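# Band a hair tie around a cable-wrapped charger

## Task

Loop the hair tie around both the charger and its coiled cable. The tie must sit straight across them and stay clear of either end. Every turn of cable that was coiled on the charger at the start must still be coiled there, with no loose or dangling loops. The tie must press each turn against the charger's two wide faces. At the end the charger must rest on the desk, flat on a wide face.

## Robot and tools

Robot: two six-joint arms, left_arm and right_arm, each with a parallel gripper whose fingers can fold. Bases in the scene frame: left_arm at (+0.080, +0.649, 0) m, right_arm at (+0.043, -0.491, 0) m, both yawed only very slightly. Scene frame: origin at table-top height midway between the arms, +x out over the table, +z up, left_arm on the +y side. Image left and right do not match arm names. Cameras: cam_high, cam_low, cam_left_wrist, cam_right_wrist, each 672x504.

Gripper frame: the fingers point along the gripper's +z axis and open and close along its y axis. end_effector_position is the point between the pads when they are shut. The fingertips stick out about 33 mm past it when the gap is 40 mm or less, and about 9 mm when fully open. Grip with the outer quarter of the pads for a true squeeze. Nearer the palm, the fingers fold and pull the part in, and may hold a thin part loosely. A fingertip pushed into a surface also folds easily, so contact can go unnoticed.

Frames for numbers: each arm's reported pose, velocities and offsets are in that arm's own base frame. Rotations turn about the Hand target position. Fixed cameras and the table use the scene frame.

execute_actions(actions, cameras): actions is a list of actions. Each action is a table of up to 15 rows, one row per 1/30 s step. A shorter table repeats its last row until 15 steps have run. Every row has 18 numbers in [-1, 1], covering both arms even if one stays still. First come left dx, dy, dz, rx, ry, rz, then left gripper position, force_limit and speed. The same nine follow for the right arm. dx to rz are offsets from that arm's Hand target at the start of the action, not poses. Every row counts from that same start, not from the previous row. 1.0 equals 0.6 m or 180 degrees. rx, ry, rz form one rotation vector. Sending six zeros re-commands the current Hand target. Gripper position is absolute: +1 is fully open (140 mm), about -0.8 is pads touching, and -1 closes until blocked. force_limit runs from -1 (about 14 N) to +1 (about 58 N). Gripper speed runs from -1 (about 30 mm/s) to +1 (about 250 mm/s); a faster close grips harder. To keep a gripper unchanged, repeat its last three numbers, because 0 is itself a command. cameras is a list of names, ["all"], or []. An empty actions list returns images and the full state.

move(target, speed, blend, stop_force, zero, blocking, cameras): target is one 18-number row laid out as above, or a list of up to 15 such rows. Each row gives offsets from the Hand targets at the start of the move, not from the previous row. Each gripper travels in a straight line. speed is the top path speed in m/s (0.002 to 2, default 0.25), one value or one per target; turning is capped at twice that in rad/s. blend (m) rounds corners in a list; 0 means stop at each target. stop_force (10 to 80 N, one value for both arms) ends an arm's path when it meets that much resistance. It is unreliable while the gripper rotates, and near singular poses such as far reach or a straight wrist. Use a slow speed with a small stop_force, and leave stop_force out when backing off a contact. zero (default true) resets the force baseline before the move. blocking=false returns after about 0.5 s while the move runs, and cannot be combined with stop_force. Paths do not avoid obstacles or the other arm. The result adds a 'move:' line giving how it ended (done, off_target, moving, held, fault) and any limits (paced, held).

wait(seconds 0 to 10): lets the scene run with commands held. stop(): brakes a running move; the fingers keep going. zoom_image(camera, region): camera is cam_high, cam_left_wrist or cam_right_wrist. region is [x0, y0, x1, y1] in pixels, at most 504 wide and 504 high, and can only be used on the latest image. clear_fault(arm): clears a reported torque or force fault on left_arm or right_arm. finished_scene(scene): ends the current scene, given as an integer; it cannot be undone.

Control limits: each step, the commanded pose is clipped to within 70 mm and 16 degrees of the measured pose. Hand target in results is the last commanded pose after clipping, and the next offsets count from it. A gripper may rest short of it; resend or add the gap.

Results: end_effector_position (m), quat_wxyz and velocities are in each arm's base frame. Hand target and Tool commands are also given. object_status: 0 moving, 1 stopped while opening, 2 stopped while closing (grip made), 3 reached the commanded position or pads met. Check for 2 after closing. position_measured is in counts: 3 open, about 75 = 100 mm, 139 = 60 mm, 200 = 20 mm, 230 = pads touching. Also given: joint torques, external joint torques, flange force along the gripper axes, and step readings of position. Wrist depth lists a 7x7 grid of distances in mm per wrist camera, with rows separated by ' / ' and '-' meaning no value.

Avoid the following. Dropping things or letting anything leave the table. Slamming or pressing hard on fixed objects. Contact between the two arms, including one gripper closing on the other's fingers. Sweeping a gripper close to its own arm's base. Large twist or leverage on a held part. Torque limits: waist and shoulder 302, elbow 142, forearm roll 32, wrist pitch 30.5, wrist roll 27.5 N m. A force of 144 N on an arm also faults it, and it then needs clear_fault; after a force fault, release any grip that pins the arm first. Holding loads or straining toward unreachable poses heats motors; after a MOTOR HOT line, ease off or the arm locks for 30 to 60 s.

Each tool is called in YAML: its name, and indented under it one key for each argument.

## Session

execute_actions:
  actions: []

zoom_image:
  camera: "cam_high"
  region: [220, 180, 420, 330]

zoom_image:
  camera: "cam_low"
  region: [150, 240, 400, 350]

Scene clock: 0.00 s.
left_arm: end_effector_position=(+0.6401, -0.4444, +0.1730) position_measured=3 object_status=3 end_effector_quat_wxyz=(+0.112, +0.971, +0.049, +0.205) | right_arm: end_effector_position=(+0.9435, -0.0154, +0.2664) position_measured=3 object_status=3 end_effector_quat_wxyz=(-0.238, +0.679, +0.519, +0.461)
Joint positions: left_arm=[-0.7 0.242 1.864 0.206 0.587 0.625] | right_arm=[-0.372 0.617 1.395 1.155 1.316 -0.545]
Joint velocities: within noise
Joint torques (N m): no reading
External joint torques (N m): no reading
Flange force (N): no reading
Wrist depth (mm): cam_left_wrist=[- 287 - - - - - / - - - 327 - - - / 268 - - 320 - - - / - 128 318 - 335 143 109 / - 138 305 314 336 - 104 / - - 286 311 - - - / - - - - - - -] | cam_right_wrist=[- 743 2640 2579 1537 1290 989 / 595 - 2078 2022 1781 1486 1029 / - - 1650 1855 1870 1377 1069 / - 130 475 1569 1603 1486 131 / - 121 - 1360 1403 1411 112 / - - 370 1157 1233 1290 1297 / - - 333 1049 1100 1151 1187]
Hand target: left_arm +0.6401, -0.4444, +0.1730; +0.112, +0.971, +0.049, +0.205 | right_arm +0.9435, -0.0154, +0.2664; -0.238, +0.679, +0.519, +0.461
Tool commands: left_gripper/position=+1.0 left_gripper/force_limit=+1.0 left_gripper/speed=+1.0 right_gripper/position=+1.0 right_gripper/force_limit=+1.0 right_gripper/speed=+1.0

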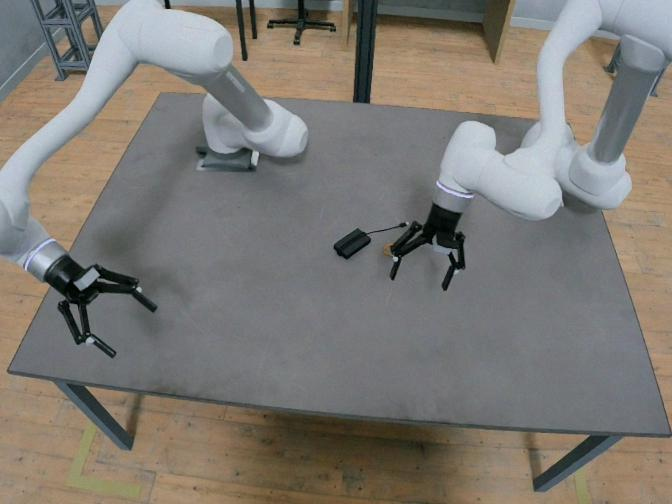

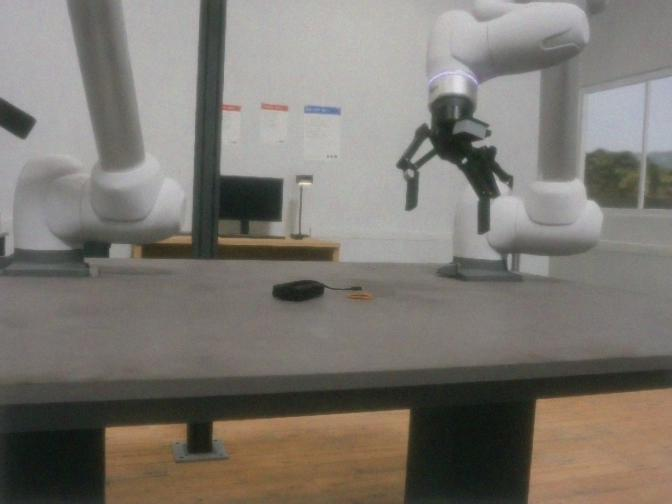

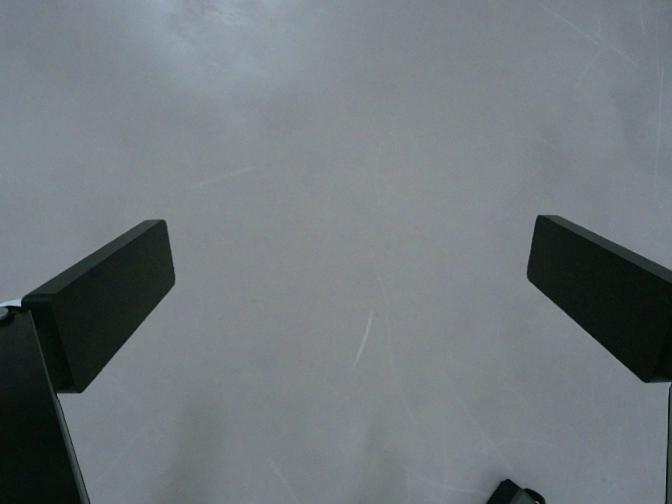

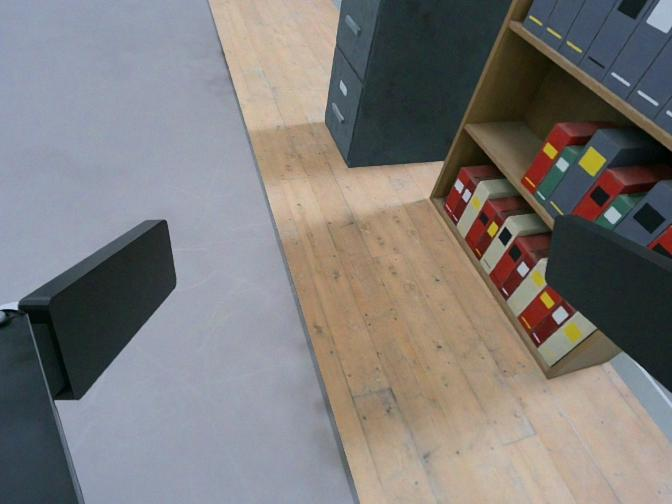

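Scaled by 2.520 from the camera's 672x504 image, which has a finer 960x720 frame.

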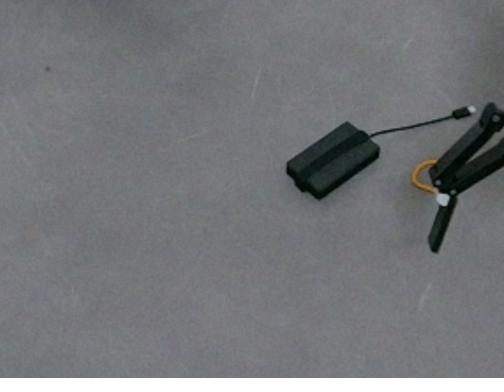

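Scaled by 2.016 from the camera's 672x504 image, which has a finer 960x720 frame.

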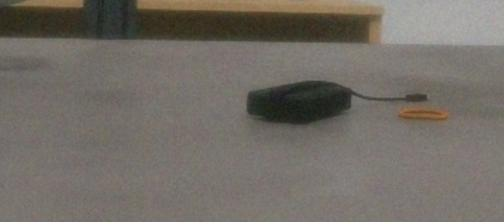

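move:
  target: [-0.325,-0.085,0.128,0.162,0.048,-0.521,1,1,1,-0.906,0.109,0.106,0.226,0.502,-0.03,-0.8,0,0]
  speed: 0.3
  cameras: ["all"]

zoom_image:
  camera: "cam_left_wrist"
  region: [250, 50, 500, 300]

Scene clock: 12.17 s.
left_arm: end_effector_position=(+0.4452, -0.4954, +0.2498) position_measured=3 object_status=3 end_effector_quat_wxyz=(+0.000, +0.707, -0.707, +0.000) | right_arm: end_effector_position=(+0.3999, +0.0500, +0.3300) position_measured=229 object_status=3 end_effector_quat_wxyz=(+0.707, -0.707, +0.001, +0.000)
Joint positions: left_arm=[-0.891 0.219 1.671 0 1.252 2.251] | right_arm=[-0.686 0.211 2.235 1.011 1.989 0.577]
Joint torques (N m): left_arm=[-4.43 -61.11 -40.65 4.32 -0.32 0.26] | right_arm=[-2.11 -49.97 -24.84 2.7 2.43 0.16]
External joint torques (N m): left_arm=[4.46 -2.08 0.32 -0.2 0.28 -0.26] | right_arm=[2.17 0.27 -3.14 0.16 -0.09 -0.21]
Flange force (N): left_arm=[-6.7 -2.4 -1.2] | right_arm=[7.8 -1.2 0.2]
Wrist depth (mm): cam_left_wrist=[- - - - 309 343 - / - 359 362 - 354 - - / 367 369 - - 382 - - / - 128 384 405 - 135 109 / - 111 473 412 435 - 104 / - - 463 - - - - / - - 507 - - - -] | cam_right_wrist=[2992 580 587 610 - - - / - 629 1181 684 2338 - 468 / - 1029 1181 1194 1220 - 469 / 2522 3937 3740 122 1181 769 - / 2439 - 85 90 90 82 - / - 60 70 - - 70 - / - - 68 - - - 60]
Hand target: left_arm +0.4451, -0.4954, +0.2498; +0.000, +0.707, -0.707, +0.000 | right_arm +0.3999, +0.0500, +0.3300; +0.707, -0.707, +0.001, +0.000
Off the commanded pose: left_arm 0.000 m, 0 deg | right_arm 0.000 m, 0 deg.
move: done

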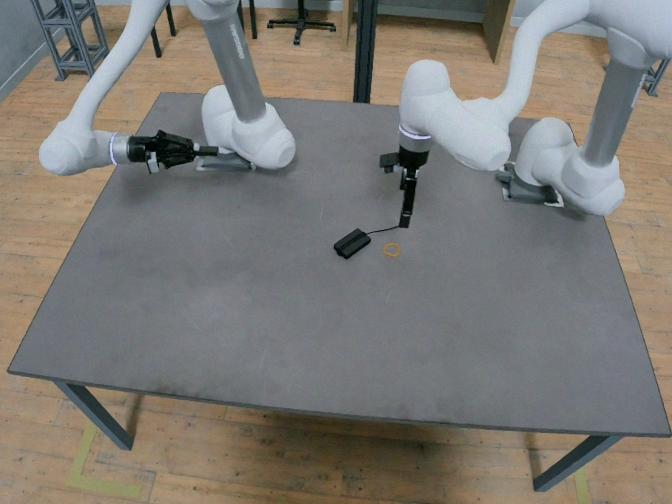

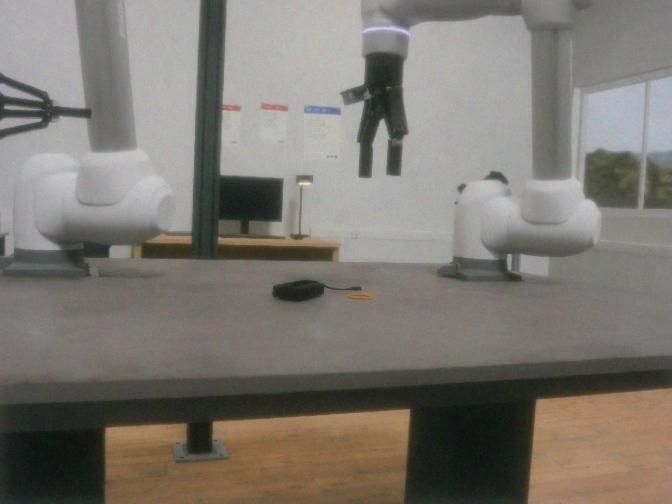

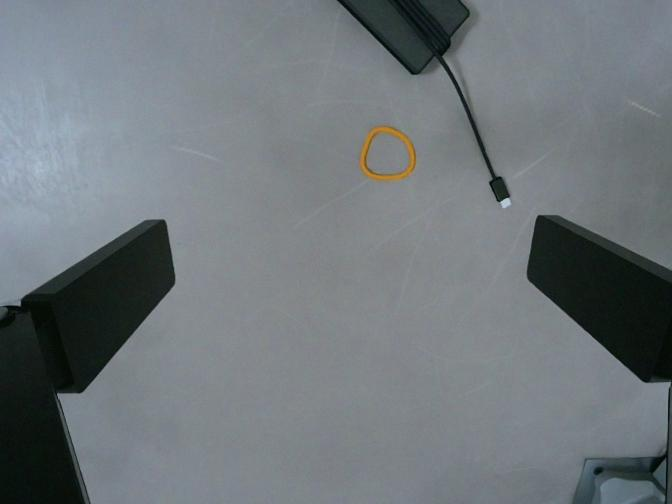

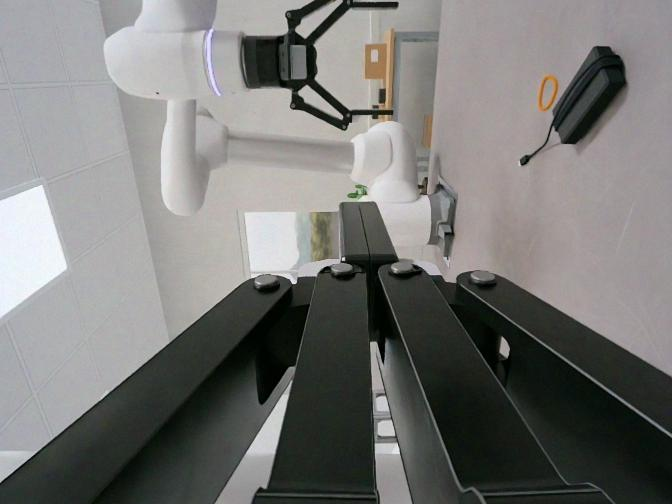

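Scaled by 2.016 from the camera's 672x504 image, which has a finer 960x720 frame.

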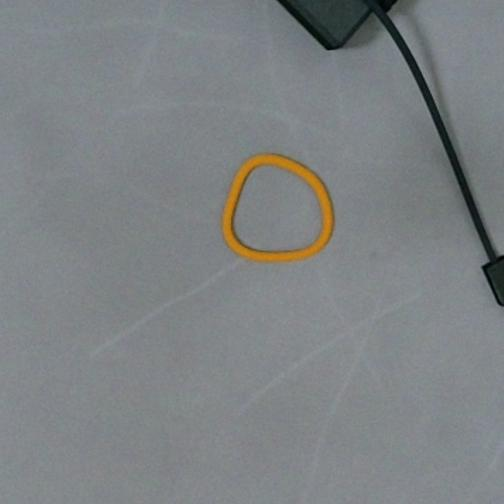

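move:
  target: [-0.1117,-0.0142,-0.285,0,0,0,-0.6,-0.5,-0.5,0,0,0,0,0,0,-0.8,0,0]
  speed: 0.15
  cameras: ["cam_left_wrist"]

zoom_image:
  camera: "cam_left_wrist"
  region: [230, 100, 480, 300]

Scene clock: 25.27 s.
left_arm: end_effector_position=(+0.3781, -0.5039, +0.0788) position_measured=205 object_status=0 end_effector_quat_wxyz=(+0.000, +0.707, -0.707, +0.000) | right_arm: end_effector_position=(+0.3999, +0.0500, +0.3300) position_measured=229 object_status=3 end_effector_quat_wxyz=(+0.707, -0.707, +0.001, +0.000)
Joint positions: left_arm=[-0.982 0.296 1.915 0 0.93 2.159] | right_arm=[-0.686 0.211 2.235 1.011 1.989 0.577]
Joint torques (N m): left_arm=[-4.01 -62.24 -34.18 3.66 -0.19 0.02] | right_arm=[-1.92 -49.69 -25.43 2.69 2.51 0.1]
External joint torques (N m): left_arm=[4.01 -2.3 0.21 -0.19 0.14 -0.02] | right_arm=[1.91 -0.12 -2.62 0.18 -0.17 -0.15]
Flange force (N): left_arm=[-6.3 -3.2 -2.4] | right_arm=[6.4 -1.6 0.8]
Wrist depth (mm): cam_left_wrist=[- - - - - 186 188 / - 195 - - - - - / - - - - - - - / - - - - 122 - 230 / - 72 82 76 87 87 - / - 64 - - - 73 64 / - - - - - - 56] | cam_right_wrist=[- - 625 630 1247 - - / - - 610 617 647 - - / - 1100 1105 1200 1187 - - / 2841 4400 3869 123 1169 769 469 / 2579 - 85 90 90 82 - / - 60 70 - - 70 - / - - 68 - - - 60]
Hand target: left_arm +0.3781, -0.5039, +0.0788; +0.000, +0.707, -0.707, +0.000 | right_arm +0.3999, +0.0500, +0.3300; +0.707, -0.707, +0.001, +0.000
Off the commanded pose: left_arm 0.000 m, 0 deg | right_arm 0.000 m, 0 deg.
move: done
Images, in order (width x height): cam_left_wrist 672x504.

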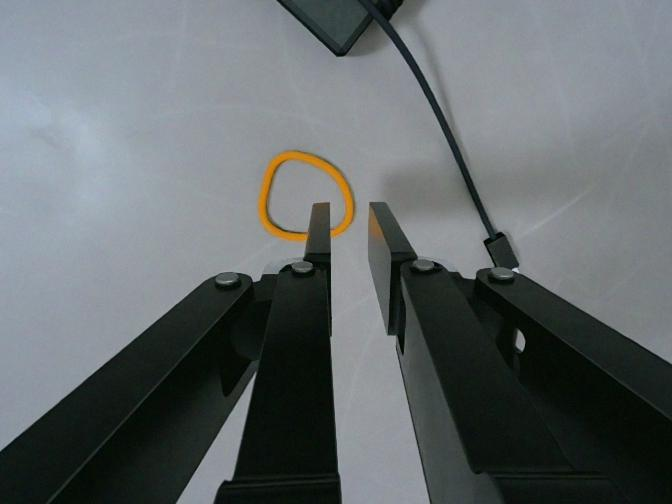

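Scaled by 2.016 from the camera's 672x504 image, which has a finer 960x720 frame.

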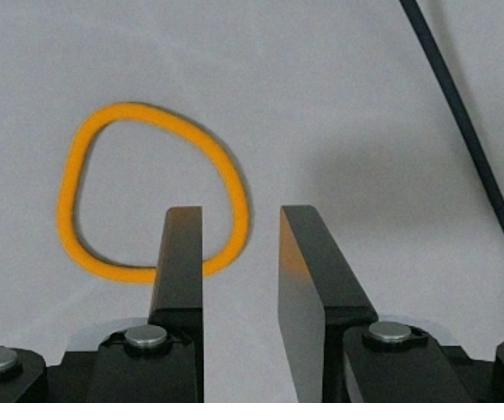

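move:
  target: [0,-0.005,-0.06,0,0,0,-0.6,-0.5,-1,0,0,0,0,0,0,-0.8,0,0]
  speed: 0.08
  cameras: ["cam_left_wrist","cam_low"]

zoom_image:
  camera: "cam_low"
  region: [310, 240, 440, 320]

Scene clock: 30.10 s.
left_arm: end_effector_position=(+0.3781, -0.5069, +0.0429) position_measured=205 object_status=3 end_effector_quat_wxyz=(+0.000, +0.707, -0.707, +0.000) | right_arm: end_effector_position=(+0.3999, +0.0500, +0.3300) position_measured=229 object_status=3 end_effector_quat_wxyz=(+0.707, -0.707, +0.001, +0.000)
Joint positions: left_arm=[-0.985 0.338 1.937 0 0.867 2.157] | right_arm=[-0.686 0.211 2.235 1.011 1.989 0.577]
Joint torques (N m): left_arm=[-4.37 -64.22 -32.33 3.51 -0.32 0.09] | right_arm=[-2.1 -49.45 -25.49 2.7 2.48 0.14]
External joint torques (N m): left_arm=[4.51 -2.75 0.01 -0.22 0.27 -0.09] | right_arm=[2.07 -0.41 -2.86 0.2 -0.15 -0.19]
Flange force (N): left_arm=[-6.7 -3.7 -3.5] | right_arm=[6.6 -2.1 1.0]
Wrist depth (mm): cam_left_wrist=[- 153 - 159 - 160 - / - - 167 163 - 167 - / - - - 175 - - - / - - 114 123 136 186 - / - 72 82 77 87 86 75 / - 64 - - - 73 64 / - - - - - - 56] | cam_right_wrist=[2550 - 678 629 - 688 438 / - 1002 771 598 627 654 - / - 1011 1122 1200 1187 722 - / 2222 - 4234 123 1145 724 - / 2579 - 85 90 90 82 - / - 60 70 - - 70 - / - - 68 - - - 60]
Hand target: left_arm +0.3781, -0.5069, +0.0428; +0.000, +0.707, -0.707, +0.000 | right_arm +0.3999, +0.0500, +0.3300; +0.707, -0.707, +0.001, +0.000
Off the commanded pose: left_arm 0.000 m, 0 deg | right_arm 0.000 m, 0 deg.
move: done
Images, in order (width x height): cam_low 672x504, cam_left_wrist 672x504.

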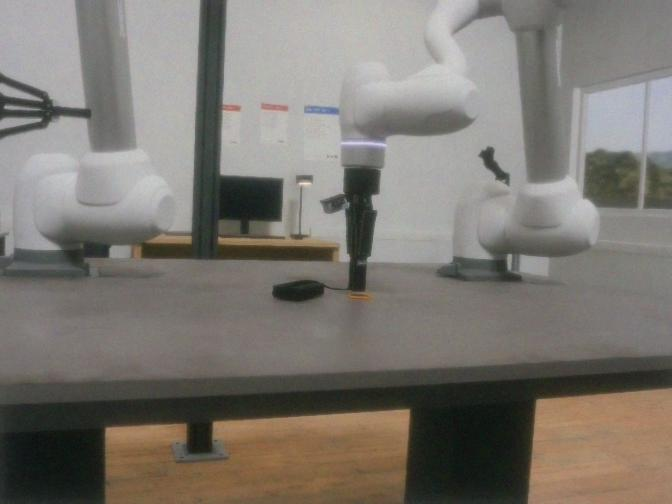

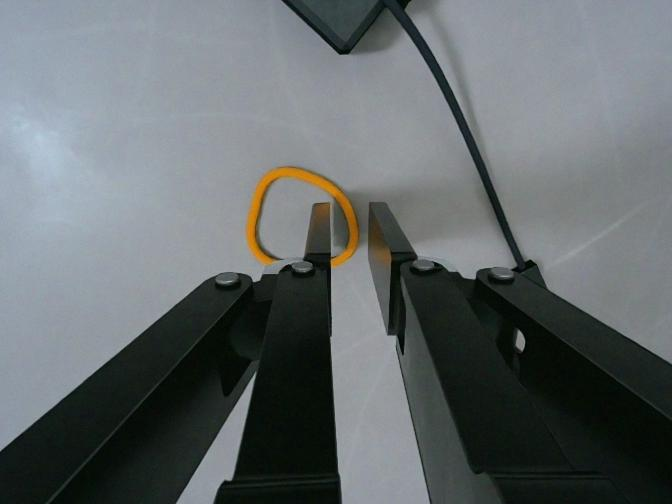

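Scaled by 3.877 from the camera's 672x504 image, which has a finer 960x720 frame.

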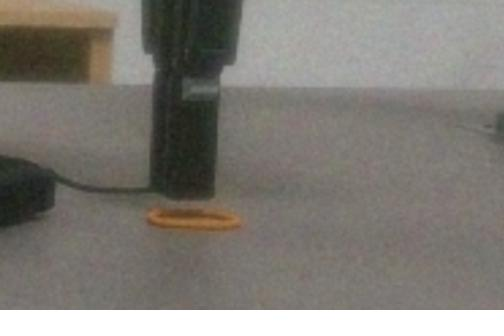

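move:
  target: [0,0,-0.0117,0,0,0,-0.6,-0.5,-1,0,0,0,0,0,0,-0.8,0,0]
  speed: 0.03
  cameras: ["cam_left_wrist","cam_low"]

zoom_image:
  camera: "cam_low"
  region: [310, 240, 440, 320]

Scene clock: 34.00 s.
left_arm: end_effector_position=(+0.3781, -0.5069, +0.0358) position_measured=205 object_status=3 end_effector_quat_wxyz=(+0.000, +0.707, -0.707, +0.000) | right_arm: end_effector_position=(+0.3999, +0.0500, +0.3300) position_measured=229 object_status=3 end_effector_quat_wxyz=(+0.707, -0.707, +0.001, +0.000)
Joint positions: left_arm=[-0.985 0.346 1.942 0 0.854 2.157] | right_arm=[-0.686 0.211 2.235 1.011 1.989 0.577]
Joint torques (N m): left_arm=[-4.37 -65.17 -31.9 3.48 -0.31 0.13] | right_arm=[-2.22 -49.75 -25.51 2.71 2.49 0.15]
External joint torques (N m): left_arm=[4.26 -2.32 -0.13 -0.22 0.26 -0.13] | right_arm=[2.2 -0.1 -2.76 0.18 -0.15 -0.2]
Flange force (N): left_arm=[-5.7 -3.9 -3.2] | right_arm=[6.9 -1.5 1.1]
Wrist depth (mm): cam_left_wrist=[- - 147 - - - 150 / - - - - - - - / - - - 165 170 - 166 / - - - 109 177 - - / - 72 82 77 87 87 75 / - 64 - - - 73 64 / - - - - - - 56] | cam_right_wrist=[- 3937 710 618 2877 - 474 / - 3400 796 603 634 645 - / - 1034 1105 1220 1282 664 473 / - 4580 4316 123 1169 - - / 2522 - 85 90 90 82 480 / - 60 70 - - 70 - / - - 68 - - - 60]
Hand target: left_arm +0.3781, -0.5069, +0.0358; +0.000, +0.707, -0.707, +0.000 | right_arm +0.3999, +0.0500, +0.3300; +0.707, -0.707, +0.001, +0.000
Off the commanded pose: left_arm 0.000 m, 0 deg | right_arm 0.000 m, 0 deg.
move: done
Images, in order (width x height): cam_low 672x504, cam_left_wrist 672x504.

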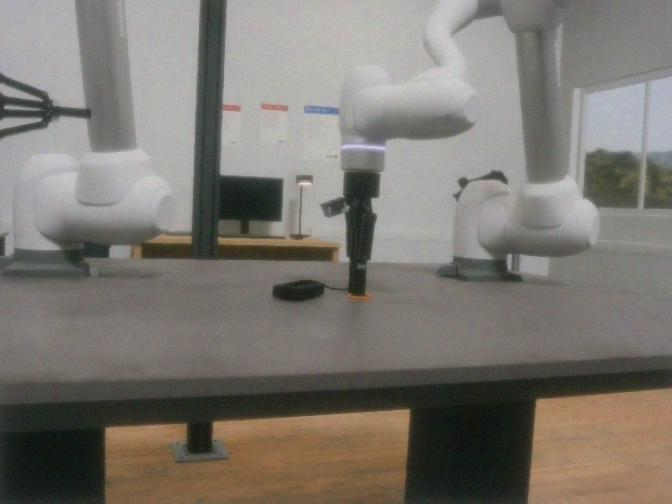

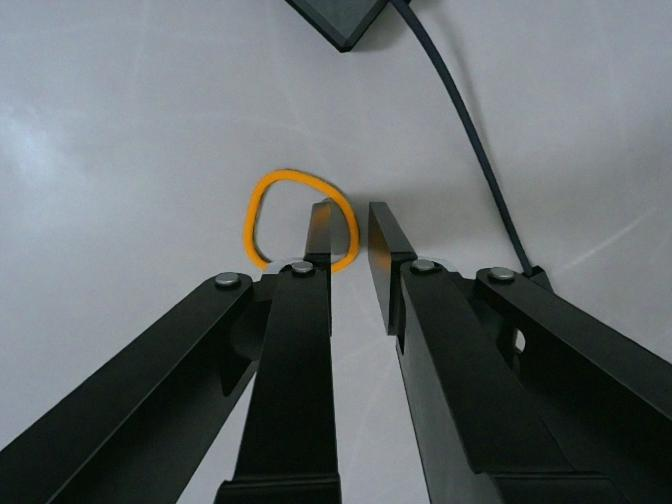

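Scaled by 3.877 from the camera's 672x504 image, which has a finer 960x720 frame.

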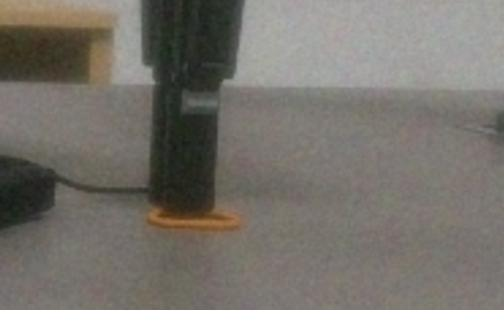

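move:
  target: [0,0,0,0,0,0,-1,-0.01,-1,0,0,0,0,0,0,-0.8,0,0]
  cameras: ["cam_left_wrist"]

move:
  target: [0,0,0.35,0,0,0,-1,-0.01,-1,0,0,0,0,0,0,-0.8,0,0]
  cameras: ["cam_left_wrist","cam_low"]
  speed: 0.15

zoom_image:
  camera: "cam_low"
  region: [300, 110, 450, 220]

Scene clock: 40.03 s.
left_arm: end_effector_position=(+0.3781, -0.5069, +0.0358) position_measured=231 object_status=0 end_effector_quat_wxyz=(+0.000, +0.707, -0.707, +0.000) | right_arm: end_effector_position=(+0.3999, +0.0500, +0.3300) position_measured=229 object_status=3 end_effector_quat_wxyz=(+0.707, -0.707, +0.001, +0.000)
Joint positions: left_arm=[-0.985 0.346 1.942 0 0.854 2.157] | right_arm=[-0.686 0.211 2.235 1.011 1.989 0.577]
Joint torques (N m): left_arm=[-4.14 -56.41 -25.41 3.5 -0.24 0.14] | right_arm=[-1.81 -49.42 -25.4 2.71 2.54 0.08]
External joint torques (N m): left_arm=[4.06 -11.16 -6.64 -0.25 0.18 -0.14] | right_arm=[1.77 -0.37 -2.7 0.17 -0.2 -0.13]
Flange force (N): left_arm=[-4.6 -4.3 -17.5] | right_arm=[6.1 -2.0 0.7]
Wrist depth (mm): cam_left_wrist=[147 149 - - 150 150 150 / 154 157 - 155 - - - / - 167 167 169 169 - - / - - 179 110 104 - - / - - 79 76 88 87 - / - - 70 - - 69 - / - - - - - - -] | cam_right_wrist=[- 3117 2914 617 2914 - 478 / - 1015 804 602 625 643 469 / 2841 3300 1116 1200 1207 - - / 2609 4080 3804 122 1169 - - / 2609 - 85 90 90 82 445 / - 60 70 - - 70 - / - - 68 - - - 60]
Hand target: left_arm +0.3781, -0.5069, +0.0358; +0.000, +0.707, -0.707, +0.000 | right_arm +0.3999, +0.0500, +0.3300; +0.707, -0.707, +0.001, +0.000
Off the commanded pose: left_arm 0.000 m, 0 deg | right_arm 0.000 m, 0 deg.
move: done
Images, in order (width x height): cam_left_wrist 672x504.

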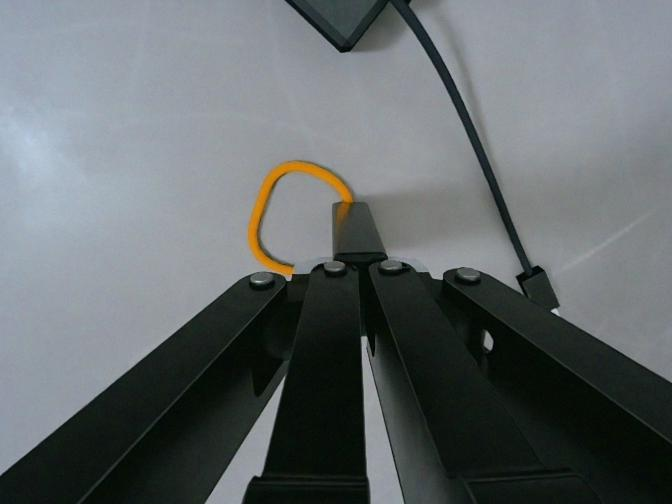

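Scene clock: 41.87 s.
left_arm: end_effector_position=(+0.3781, -0.5069, +0.2457) position_measured=231 object_status=3 end_effector_quat_wxyz=(+0.000, +0.707, -0.707, +0.000) | right_arm: end_effector_position=(+0.3999, +0.0500, +0.3300) position_measured=229 object_status=3 end_effector_quat_wxyz=(+0.707, -0.707, +0.001, +0.000)
Joint positions: left_arm=[-0.985 0.169 1.74 0 1.233 2.157] | right_arm=[-0.686 0.211 2.235 1.011 1.989 0.577]
Joint torques (N m): left_arm=[-3.98 -56.61 -40.07 4.27 -0.11 0.13] | right_arm=[-2.16 -49.51 -25.46 2.68 2.54 0.08]
External joint torques (N m): left_arm=[3.99 -1.02 0.08 -0.19 0.07 -0.13] | right_arm=[2.23 -0.32 -2.35 0.17 -0.2 -0.13]
Flange force (N): left_arm=[-4.8 -4.1 -0.6] | right_arm=[6.2 -1.7 1.7]
Wrist depth (mm): cam_left_wrist=[- - - 306 - 339 - / - 338 353 353 - 343 - / - 386 - - - - - / - - - 109 - - - / - - 80 76 88 81 471 / - - 70 - - 69 - / - - - - - - -] | cam_right_wrist=[- 615 645 3740 - - - / - 605 608 639 1175 - - / - 1015 1151 1240 1207 804 - / 2522 3804 4580 123 1169 629 - / - - 85 90 90 85 - / - 60 70 - - 70 - / - - 68 - - - 60]
Hand target: left_arm +0.3781, -0.5069, +0.2458; +0.000, +0.707, -0.707, +0.000 | right_arm +0.3999, +0.0500, +0.3300; +0.707, -0.707, +0.001, +0.000
Off the commanded pose: left_arm 0.000 m, 0 deg | right_arm 0.000 m, 0 deg.
move: done
Images, in order (width x height): cam_low 672x504, cam_left_wrist 672x504.

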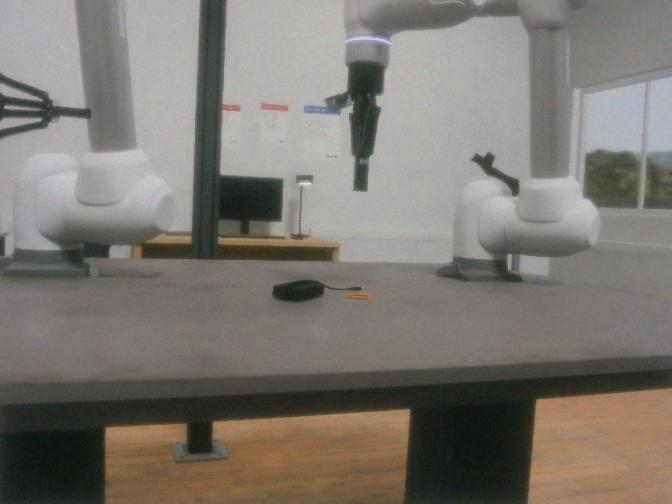

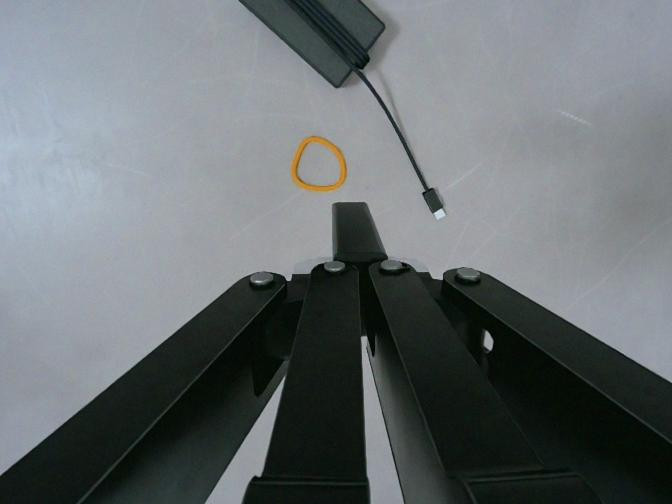

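Scaled by 3.360 from the camera's 672x504 image, which has a finer 960x720 frame.

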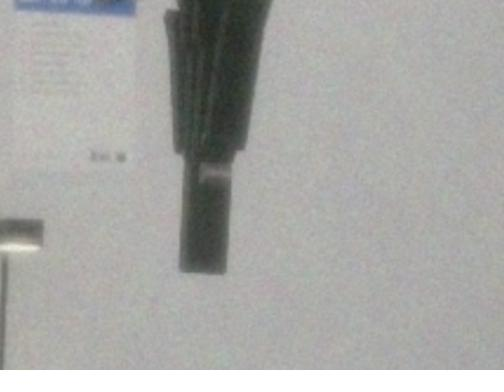

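move:
  target: [-0.06,0.05,-0.335,0,0,0,-1,-0.01,-1,0,0,0,0,0,0,-0.8,0,0]
  speed: 0.2

move:
  target: [0,0,-0.035,0,0,0,-1,-0.01,-1,0,0,0,0,0,0,-0.8,0,0]
  speed: 0.005
  stop_force: 10
  cameras: ["cam_left_wrist"]

Scene clock: 46.17 s.
left_arm: end_effector_position=(+0.3421, -0.4769, +0.0448) position_measured=231 object_status=3 end_effector_quat_wxyz=(+0.000, +0.707, -0.707, +0.000) | right_arm: end_effector_position=(+0.3999, +0.0500, +0.3300) position_measured=229 object_status=3 end_effector_quat_wxyz=(+0.707, -0.707, +0.001, +0.000)
Joint positions: left_arm=[-1.007 0.275 2.023 0 0.844 2.134] | right_arm=[-0.686 0.211 2.235 1.011 1.989 0.577]
Joint torques (N m): left_arm=[-4.17 -58.47 -31.61 3.44 -0.56 0.11] | right_arm=[-1.74 -49.59 -25.35 2.73 2.52 0.13]
External joint torques (N m): left_arm=[4.11 -1.66 -0.05 -0.22 0.51 -0.11] | right_arm=[1.79 -0.23 -2.79 0.15 -0.18 -0.18]
Flange force (N): left_arm=[-5.2 -4.7 -3.0] | right_arm=[6.3 -1.7 0.5]
Wrist depth (mm): cam_left_wrist=[- - 154 - - - - / 164 - - - - - - / - - - - - - 181 / 186 - 186 121 103 - - / - 195 79 77 88 80 - / - - 70 - - 69 - / - - - - - - -] | cam_right_wrist=[- - 3506 660 - - - / - 3506 785 647 682 - - / 2609 1049 1100 1194 1181 - - / - 3679 4156 123 1163 - - / 2466 - 85 90 90 82 - / - 60 70 - - 70 - / - - 68 - - - 60]
Hand target: left_arm +0.3421, -0.4769, +0.0448; +0.000, +0.707, -0.707, +0.000 | right_arm +0.3999, +0.0500, +0.3300; +0.707, -0.707, +0.001, +0.000
Off the commanded pose: left_arm 0.000 m, 0 deg | right_arm 0.000 m, 0 deg.
move: done

Scene clock: 49.37 s.
left_arm: end_effector_position=(+0.3421, -0.4769, +0.0319) position_measured=231 object_status=3 end_effector_quat_wxyz=(+0.000, +0.707, -0.707, +0.000) | right_arm: end_effector_position=(+0.3999, +0.0500, +0.3300) position_measured=229 object_status=3 end_effector_quat_wxyz=(+0.707, -0.707, +0.001, +0.000)
Joint positions: left_arm=[-1.008 0.291 2.032 0.001 0.819 2.134] | right_arm=[-0.686 0.211 2.235 1.011 1.989 0.577]
Joint torques (N m): left_arm=[-4.55 -41.92 -21.84 3.46 -2.2 0.1] | right_arm=[-2.06 -49.88 -25.47 2.73 2.54 0.11]
External joint torques (N m): left_arm=[4.61 -18.93 -9.21 -0.29 2.14 -0.1] | right_arm=[2.11 -0.04 -2.73 0.16 -0.2 -0.16]
Flange force (N): left_arm=[-9.2 -2.8 -33.7] | right_arm=[6.9 -1.4 0.9]
Wrist depth (mm): cam_left_wrist=[- 141 141 144 142 - - / - - - - 155 - - / - - 167 - - - 169 / - - - 109 104 - - / - - 80 76 88 81 199 / - - 70 - - 69 - / - - - - - - -] | cam_right_wrist=[- - - 662 2805 643 487 / 2158 - 825 647 670 703 - / - 1034 939 1220 1200 - - / - - 3453 122 1187 - 432 / - - 85 90 90 82 435 / - 60 70 - - 70 - / - - 68 - - - 60]
Hand target: left_arm +0.3421, -0.4769, +0.0319; +0.000, +0.707, -0.707, +0.000 (not the last commanded pose) | right_arm +0.3999, +0.0500, +0.3300; +0.707, -0.707, +0.001, +0.000
Off the commanded pose: left_arm 0.008 m, 0 deg | right_arm 0.000 m, 0 deg.
move: contact (left_arm)
Images, in order (width x height): cam_left_wrist 672x504.

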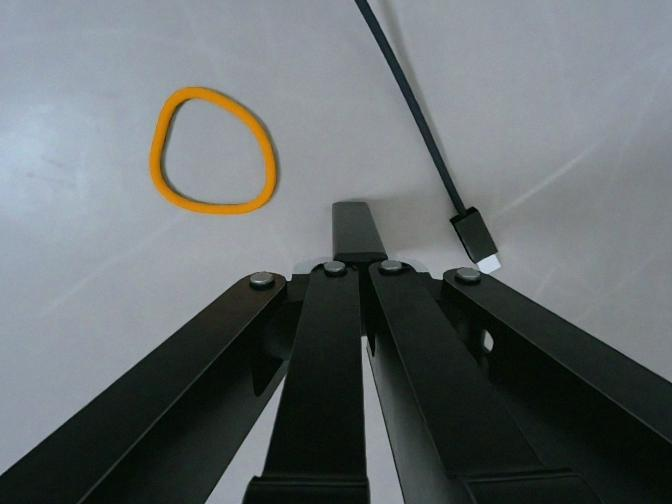

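move:
  target: [0,0,0.05,0,0,0,-0.6,-0.5,-1,0,0,0,0,0,0,-0.8,0,0]
  speed: 0.1

move:
  target: [0.0573,-0.0533,0.0,0,0,0.111,-0.6,-0.5,-1,0,0,0,0,0,0,-0.8,0,0]
  speed: 0.15
  cameras: ["cam_left_wrist"]

zoom_image:
  camera: "cam_left_wrist"
  region: [230, 100, 480, 300]

Scene clock: 54.93 s.
left_arm: end_effector_position=(+0.3421, -0.4769, +0.0619) position_measured=205 object_status=0 end_effector_quat_wxyz=(+0.000, +0.707, -0.707, +0.000) | right_arm: end_effector_position=(+0.3999, +0.0500, +0.3300) position_measured=229 object_status=3 end_effector_quat_wxyz=(+0.707, -0.707, +0.001, +0.000)
Joint positions: left_arm=[-1.008 0.256 2.01 0.001 0.876 2.134] | right_arm=[-0.686 0.211 2.235 1.011 1.989 0.577]
Joint torques (N m): left_arm=[-4.09 -57.62 -32.61 3.51 -0.22 0.1] | right_arm=[-2.03 -50.02 -25.43 2.69 2.58 0.11]
External joint torques (N m): left_arm=[4.32 -1.18 0.27 -0.21 0.19 -0.1] | right_arm=[2.04 0.23 -2.65 0.19 -0.24 -0.16]
Flange force (N): left_arm=[-5.5 -4.9 -1.5] | right_arm=[7.0 -0.9 0.8]
Wrist depth (mm): cam_left_wrist=[- - - - - - - / - - - - 184 - - / - - - - 194 - - / - - - - 121 206 209 / - 72 82 77 87 87 75 / - 64 - - - 73 64 / - - - - - - 56] | cam_right_wrist=[- - 2953 658 2704 697 493 / - - 703 647 678 666 - / - 1111 935 1247 1187 - - / 2805 - 4156 122 1175 - 417 / - - 85 90 90 82 - / - 60 70 - - 70 - / - - 68 - - - 60]
Hand target: left_arm +0.3421, -0.4769, +0.0619; +0.000, +0.707, -0.707, +0.000 | right_arm +0.3999, +0.0500, +0.3300; +0.707, -0.707, +0.001, +0.000
Off the commanded pose: left_arm 0.000 m, 0 deg | right_arm 0.000 m, 0 deg.
move: done

Scene clock: 56.57 s.
left_arm: end_effector_position=(+0.3765, -0.5089, +0.0619) position_measured=205 object_status=3 end_effector_quat_wxyz=(+0.000, +0.819, -0.574, +0.000) | right_arm: end_effector_position=(+0.3999, +0.0500, +0.3300) position_measured=229 object_status=3 end_effector_quat_wxyz=(+0.707, -0.707, +0.001, +0.000)
Joint positions: left_arm=[-0.988 0.318 1.922 0 0.902 1.804] | right_arm=[-0.686 0.211 2.235 1.011 1.989 0.577]
Joint torques (N m): left_arm=[-4.18 -63.94 -33.27 3.63 -0.21 0.06] | right_arm=[-2.07 -49.87 -25.53 2.67 2.54 0.13]
External joint torques (N m): left_arm=[4.15 -1.94 -0.02 -0.22 0.16 -0.06] | right_arm=[2.09 0.09 -2.51 0.2 -0.2 -0.18]
Flange force (N): left_arm=[-3.9 -5.6 -2.4] | right_arm=[6.7 -1.1 1.1]
Wrist depth (mm): cam_left_wrist=[170 - - - 146 - - / - - - 185 179 - - / - - - 192 198 - - / - - - 103 135 - - / - 72 82 82 87 87 - / - 64 - - - 73 64 / - - - - - - 56] | cam_right_wrist=[- - 3300 622 - - - / - 1049 615 608 630 701 508 / - 989 810 1213 1169 - - / - - 3740 123 1169 731 - / - - 85 90 90 82 - / - 60 70 - - 70 - / - - 68 - - - 60]
Hand target: left_arm +0.3765, -0.5089, +0.0619; +0.000, +0.819, -0.574, +0.000 | right_arm +0.3999, +0.0500, +0.3300; +0.707, -0.707, +0.001, +0.000
Off the commanded pose: left_arm 0.000 m, 0 deg | right_arm 0.000 m, 0 deg.
move: done
Images, in order (width x height): cam_left_wrist 672x504.

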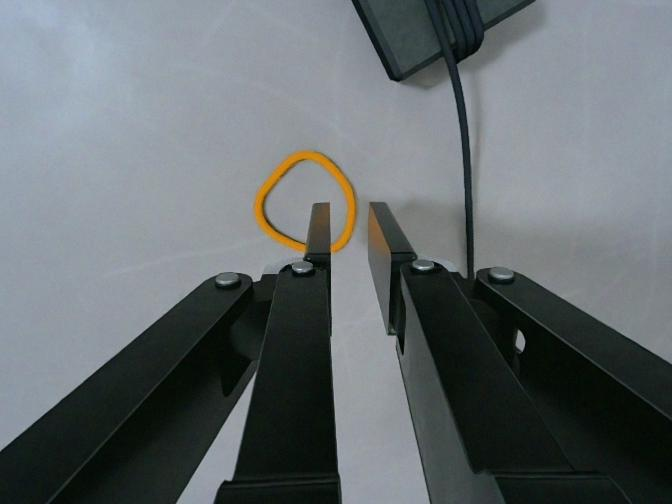

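Scaled by 2.016 from the camera's 672x504 image, which has a finer 960x720 frame.

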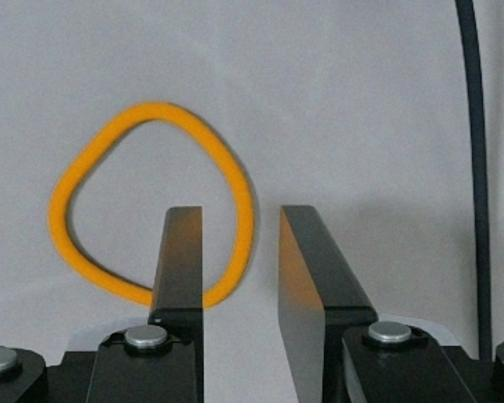

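move:
  target: [-0.002,0,-0.0467,0,0,0,-0.6,-0.5,-1,0,0,0,0,0,0,-0.8,0,0]
  speed: 0.04

move:
  target: [0,0,0,0,0,0,-1,-0.01,-1,0,0,0,0,0,0,-0.8,0,0]
  cameras: ["cam_left_wrist"]

move:
  target: [0,0,0.35,0,0,0,-1,-0.01,-1,0,0,0,0,0,0,-0.8,0,0]
  cameras: ["cam_left_wrist","cam_low"]
  speed: 0.15

zoom_image:
  camera: "cam_low"
  region: [300, 110, 450, 220]

Scene clock: 62.30 s.
left_arm: end_effector_position=(+0.3753, -0.5089, +0.0340) position_measured=205 object_status=3 end_effector_quat_wxyz=(+0.000, +0.819, -0.574, +0.000) | right_arm: end_effector_position=(+0.3999, +0.0500, +0.3300) position_measured=229 object_status=3 end_effector_quat_wxyz=(+0.707, -0.707, +0.001, +0.000)
Joint positions: left_arm=[-0.99 0.348 1.943 0 0.851 1.803] | right_arm=[-0.686 0.211 2.235 1.011 1.989 0.577]
Joint torques (N m): left_arm=[-4.42 -65.67 -32.16 3.49 -0.13 0.12] | right_arm=[-2.16 -49.95 -25.43 2.69 2.52 0.1]
External joint torques (N m): left_arm=[4.5 -2.1 0.2 -0.22 0.07 -0.12] | right_arm=[2.12 0.19 -2.6 0.18 -0.19 -0.15]
Flange force (N): left_arm=[-4.5 -5.9 -2.4] | right_arm=[7.0 -1.0 0.9]
Wrist depth (mm): cam_left_wrist=[147 - - - - - 145 / - 157 - - - - 160 / - - - 165 - - - / - - - 110 175 168 - / - 72 82 82 87 87 - / - 64 - - - 73 64 / - - - - - - 56] | cam_right_wrist=[- - 2953 620 2841 - 469 / - 1133 816 607 629 649 - / 2466 959 1034 1213 1181 654 469 / - - 4675 123 1194 722 - / - - 85 90 90 82 - / - 60 70 - - 70 - / - - 68 - - - 60]
Hand target: left_arm +0.3753, -0.5089, +0.0339; +0.000, +0.819, -0.574, +0.000 | right_arm +0.3999, +0.0500, +0.3300; +0.707, -0.707, +0.001, +0.000
Off the commanded pose: left_arm 0.000 m, 0 deg | right_arm 0.000 m, 0 deg.
move: done

Scene clock: 63.07 s.
left_arm: end_effector_position=(+0.3753, -0.5089, +0.0339) position_measured=226 object_status=2 end_effector_quat_wxyz=(+0.000, +0.819, -0.574, +0.000) | right_arm: end_effector_position=(+0.3999, +0.0500, +0.3300) position_measured=229 object_status=3 end_effector_quat_wxyz=(+0.707, -0.707, +0.001, +0.000)
Joint positions: left_arm=[-0.99 0.348 1.943 0 0.851 1.803] | right_arm=[-0.686 0.211 2.235 1.011 1.989 0.577]
Joint torques (N m): left_arm=[-4.16 -63.85 -31.11 3.5 -0.19 0.09] | right_arm=[-2.02 -49.78 -25.4 2.68 2.57 0.14]
External joint torques (N m): left_arm=[4.23 -3.56 -0.73 -0.24 0.14 -0.09] | right_arm=[2.02 -0.01 -2.73 0.2 -0.23 -0.19]
Flange force (N): left_arm=[-4.5 -5.5 -4.8] | right_arm=[6.8 -1.3 0.8]
Wrist depth (mm): cam_left_wrist=[147 146 - - - - - / 152 156 156 159 - - - / - - 168 164 - - - / - - 177 110 - - - / - 77 82 72 88 80 - / - - 69 - - 70 - / - - - - - - -] | cam_right_wrist=[- - 756 617 - - - / - 955 796 600 630 636 495 / - 1015 866 1163 1200 - - / - - 4080 122 1169 - - / - - 85 90 90 82 - / - 60 70 - - 70 - / - - 68 - - - 60]
Hand target: left_arm +0.3753, -0.5089, +0.0339; +0.000, +0.819, -0.574, +0.000 | right_arm +0.3999, +0.0500, +0.3300; +0.707, -0.707, +0.001, +0.000
Off the commanded pose: left_arm 0.000 m, 0 deg | right_arm 0.000 m, 0 deg.
move: done
Images, in order (width x height): cam_left_wrist 672x504.

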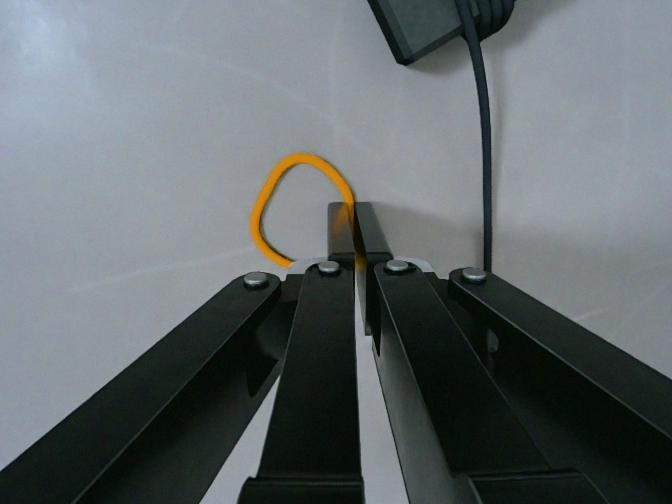

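Scene clock: 64.90 s.
left_arm: end_effector_position=(+0.3753, -0.5089, +0.2438) position_measured=226 object_status=2 end_effector_quat_wxyz=(+0.000, +0.819, -0.574, +0.000) | right_arm: end_effector_position=(+0.3999, +0.0500, +0.3300) position_measured=229 object_status=3 end_effector_quat_wxyz=(+0.707, -0.707, +0.001, +0.000)
Joint positions: left_arm=[-0.99 0.17 1.742 0 1.23 1.803] | right_arm=[-0.686 0.211 2.235 1.011 1.989 0.577]
Joint torques (N m): left_arm=[-4.24 -55.6 -40.12 4.29 -0.2 0.09] | right_arm=[-2.48 -49.78 -25.52 2.72 2.51 0.12]
External joint torques (N m): left_arm=[4.46 -1.96 0.25 -0.2 0.15 -0.09] | right_arm=[2.5 -0.12 -2.46 0.14 -0.16 -0.17]
Flange force (N): left_arm=[-4.9 -5.8 -1.0] | right_arm=[6.8 -1.4 1.8]
Wrist depth (mm): cam_left_wrist=[- - - - - - 332 / - 343 - 354 350 354 - / - - - - - 369 - / - - - 109 - - - / - - 82 72 88 80 - / - - 69 - - 70 - / - - - - - - -] | cam_right_wrist=[- 608 3117 3161 - - - / - 603 605 645 2992 - 457 / 2267 1111 1200 1226 1261 - 446 / 2640 - 4156 123 1187 - - / - - 85 90 90 82 - / - 60 70 - - 70 - / - - 68 - - - 60]
Hand target: left_arm +0.3753, -0.5089, +0.2439; +0.000, +0.819, -0.574, +0.000 | right_arm +0.3999, +0.0500, +0.3300; +0.707, -0.707, +0.001, +0.000
Off the commanded pose: left_arm 0.000 m, 0 deg | right_arm 0.000 m, 0 deg.
move: done
Images, in order (width x height): cam_low 672x504, cam_left_wrist 672x504.

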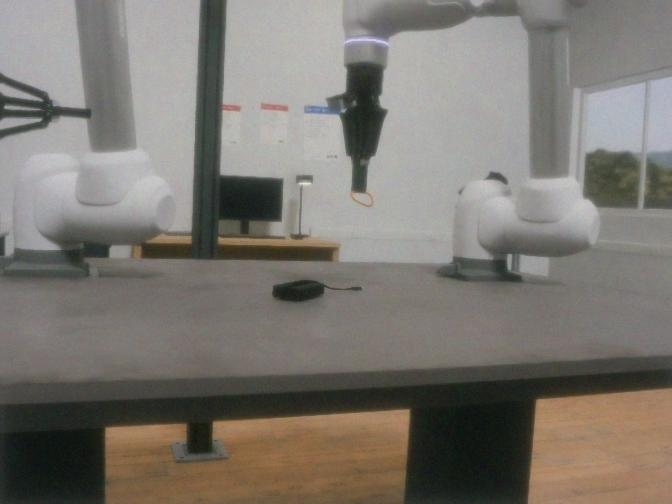

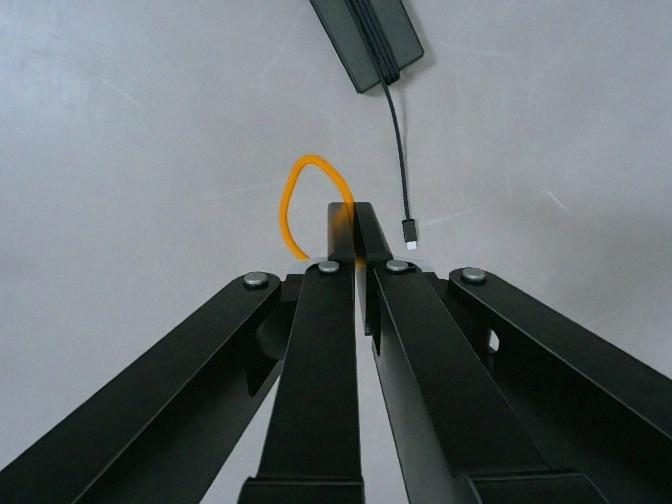

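Scaled by 3.360 from the camera's 672x504 image, which has a finer 960x720 frame.

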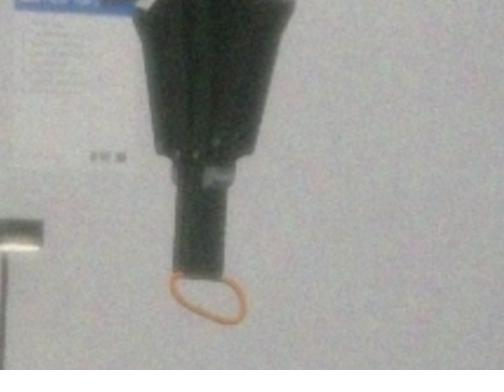

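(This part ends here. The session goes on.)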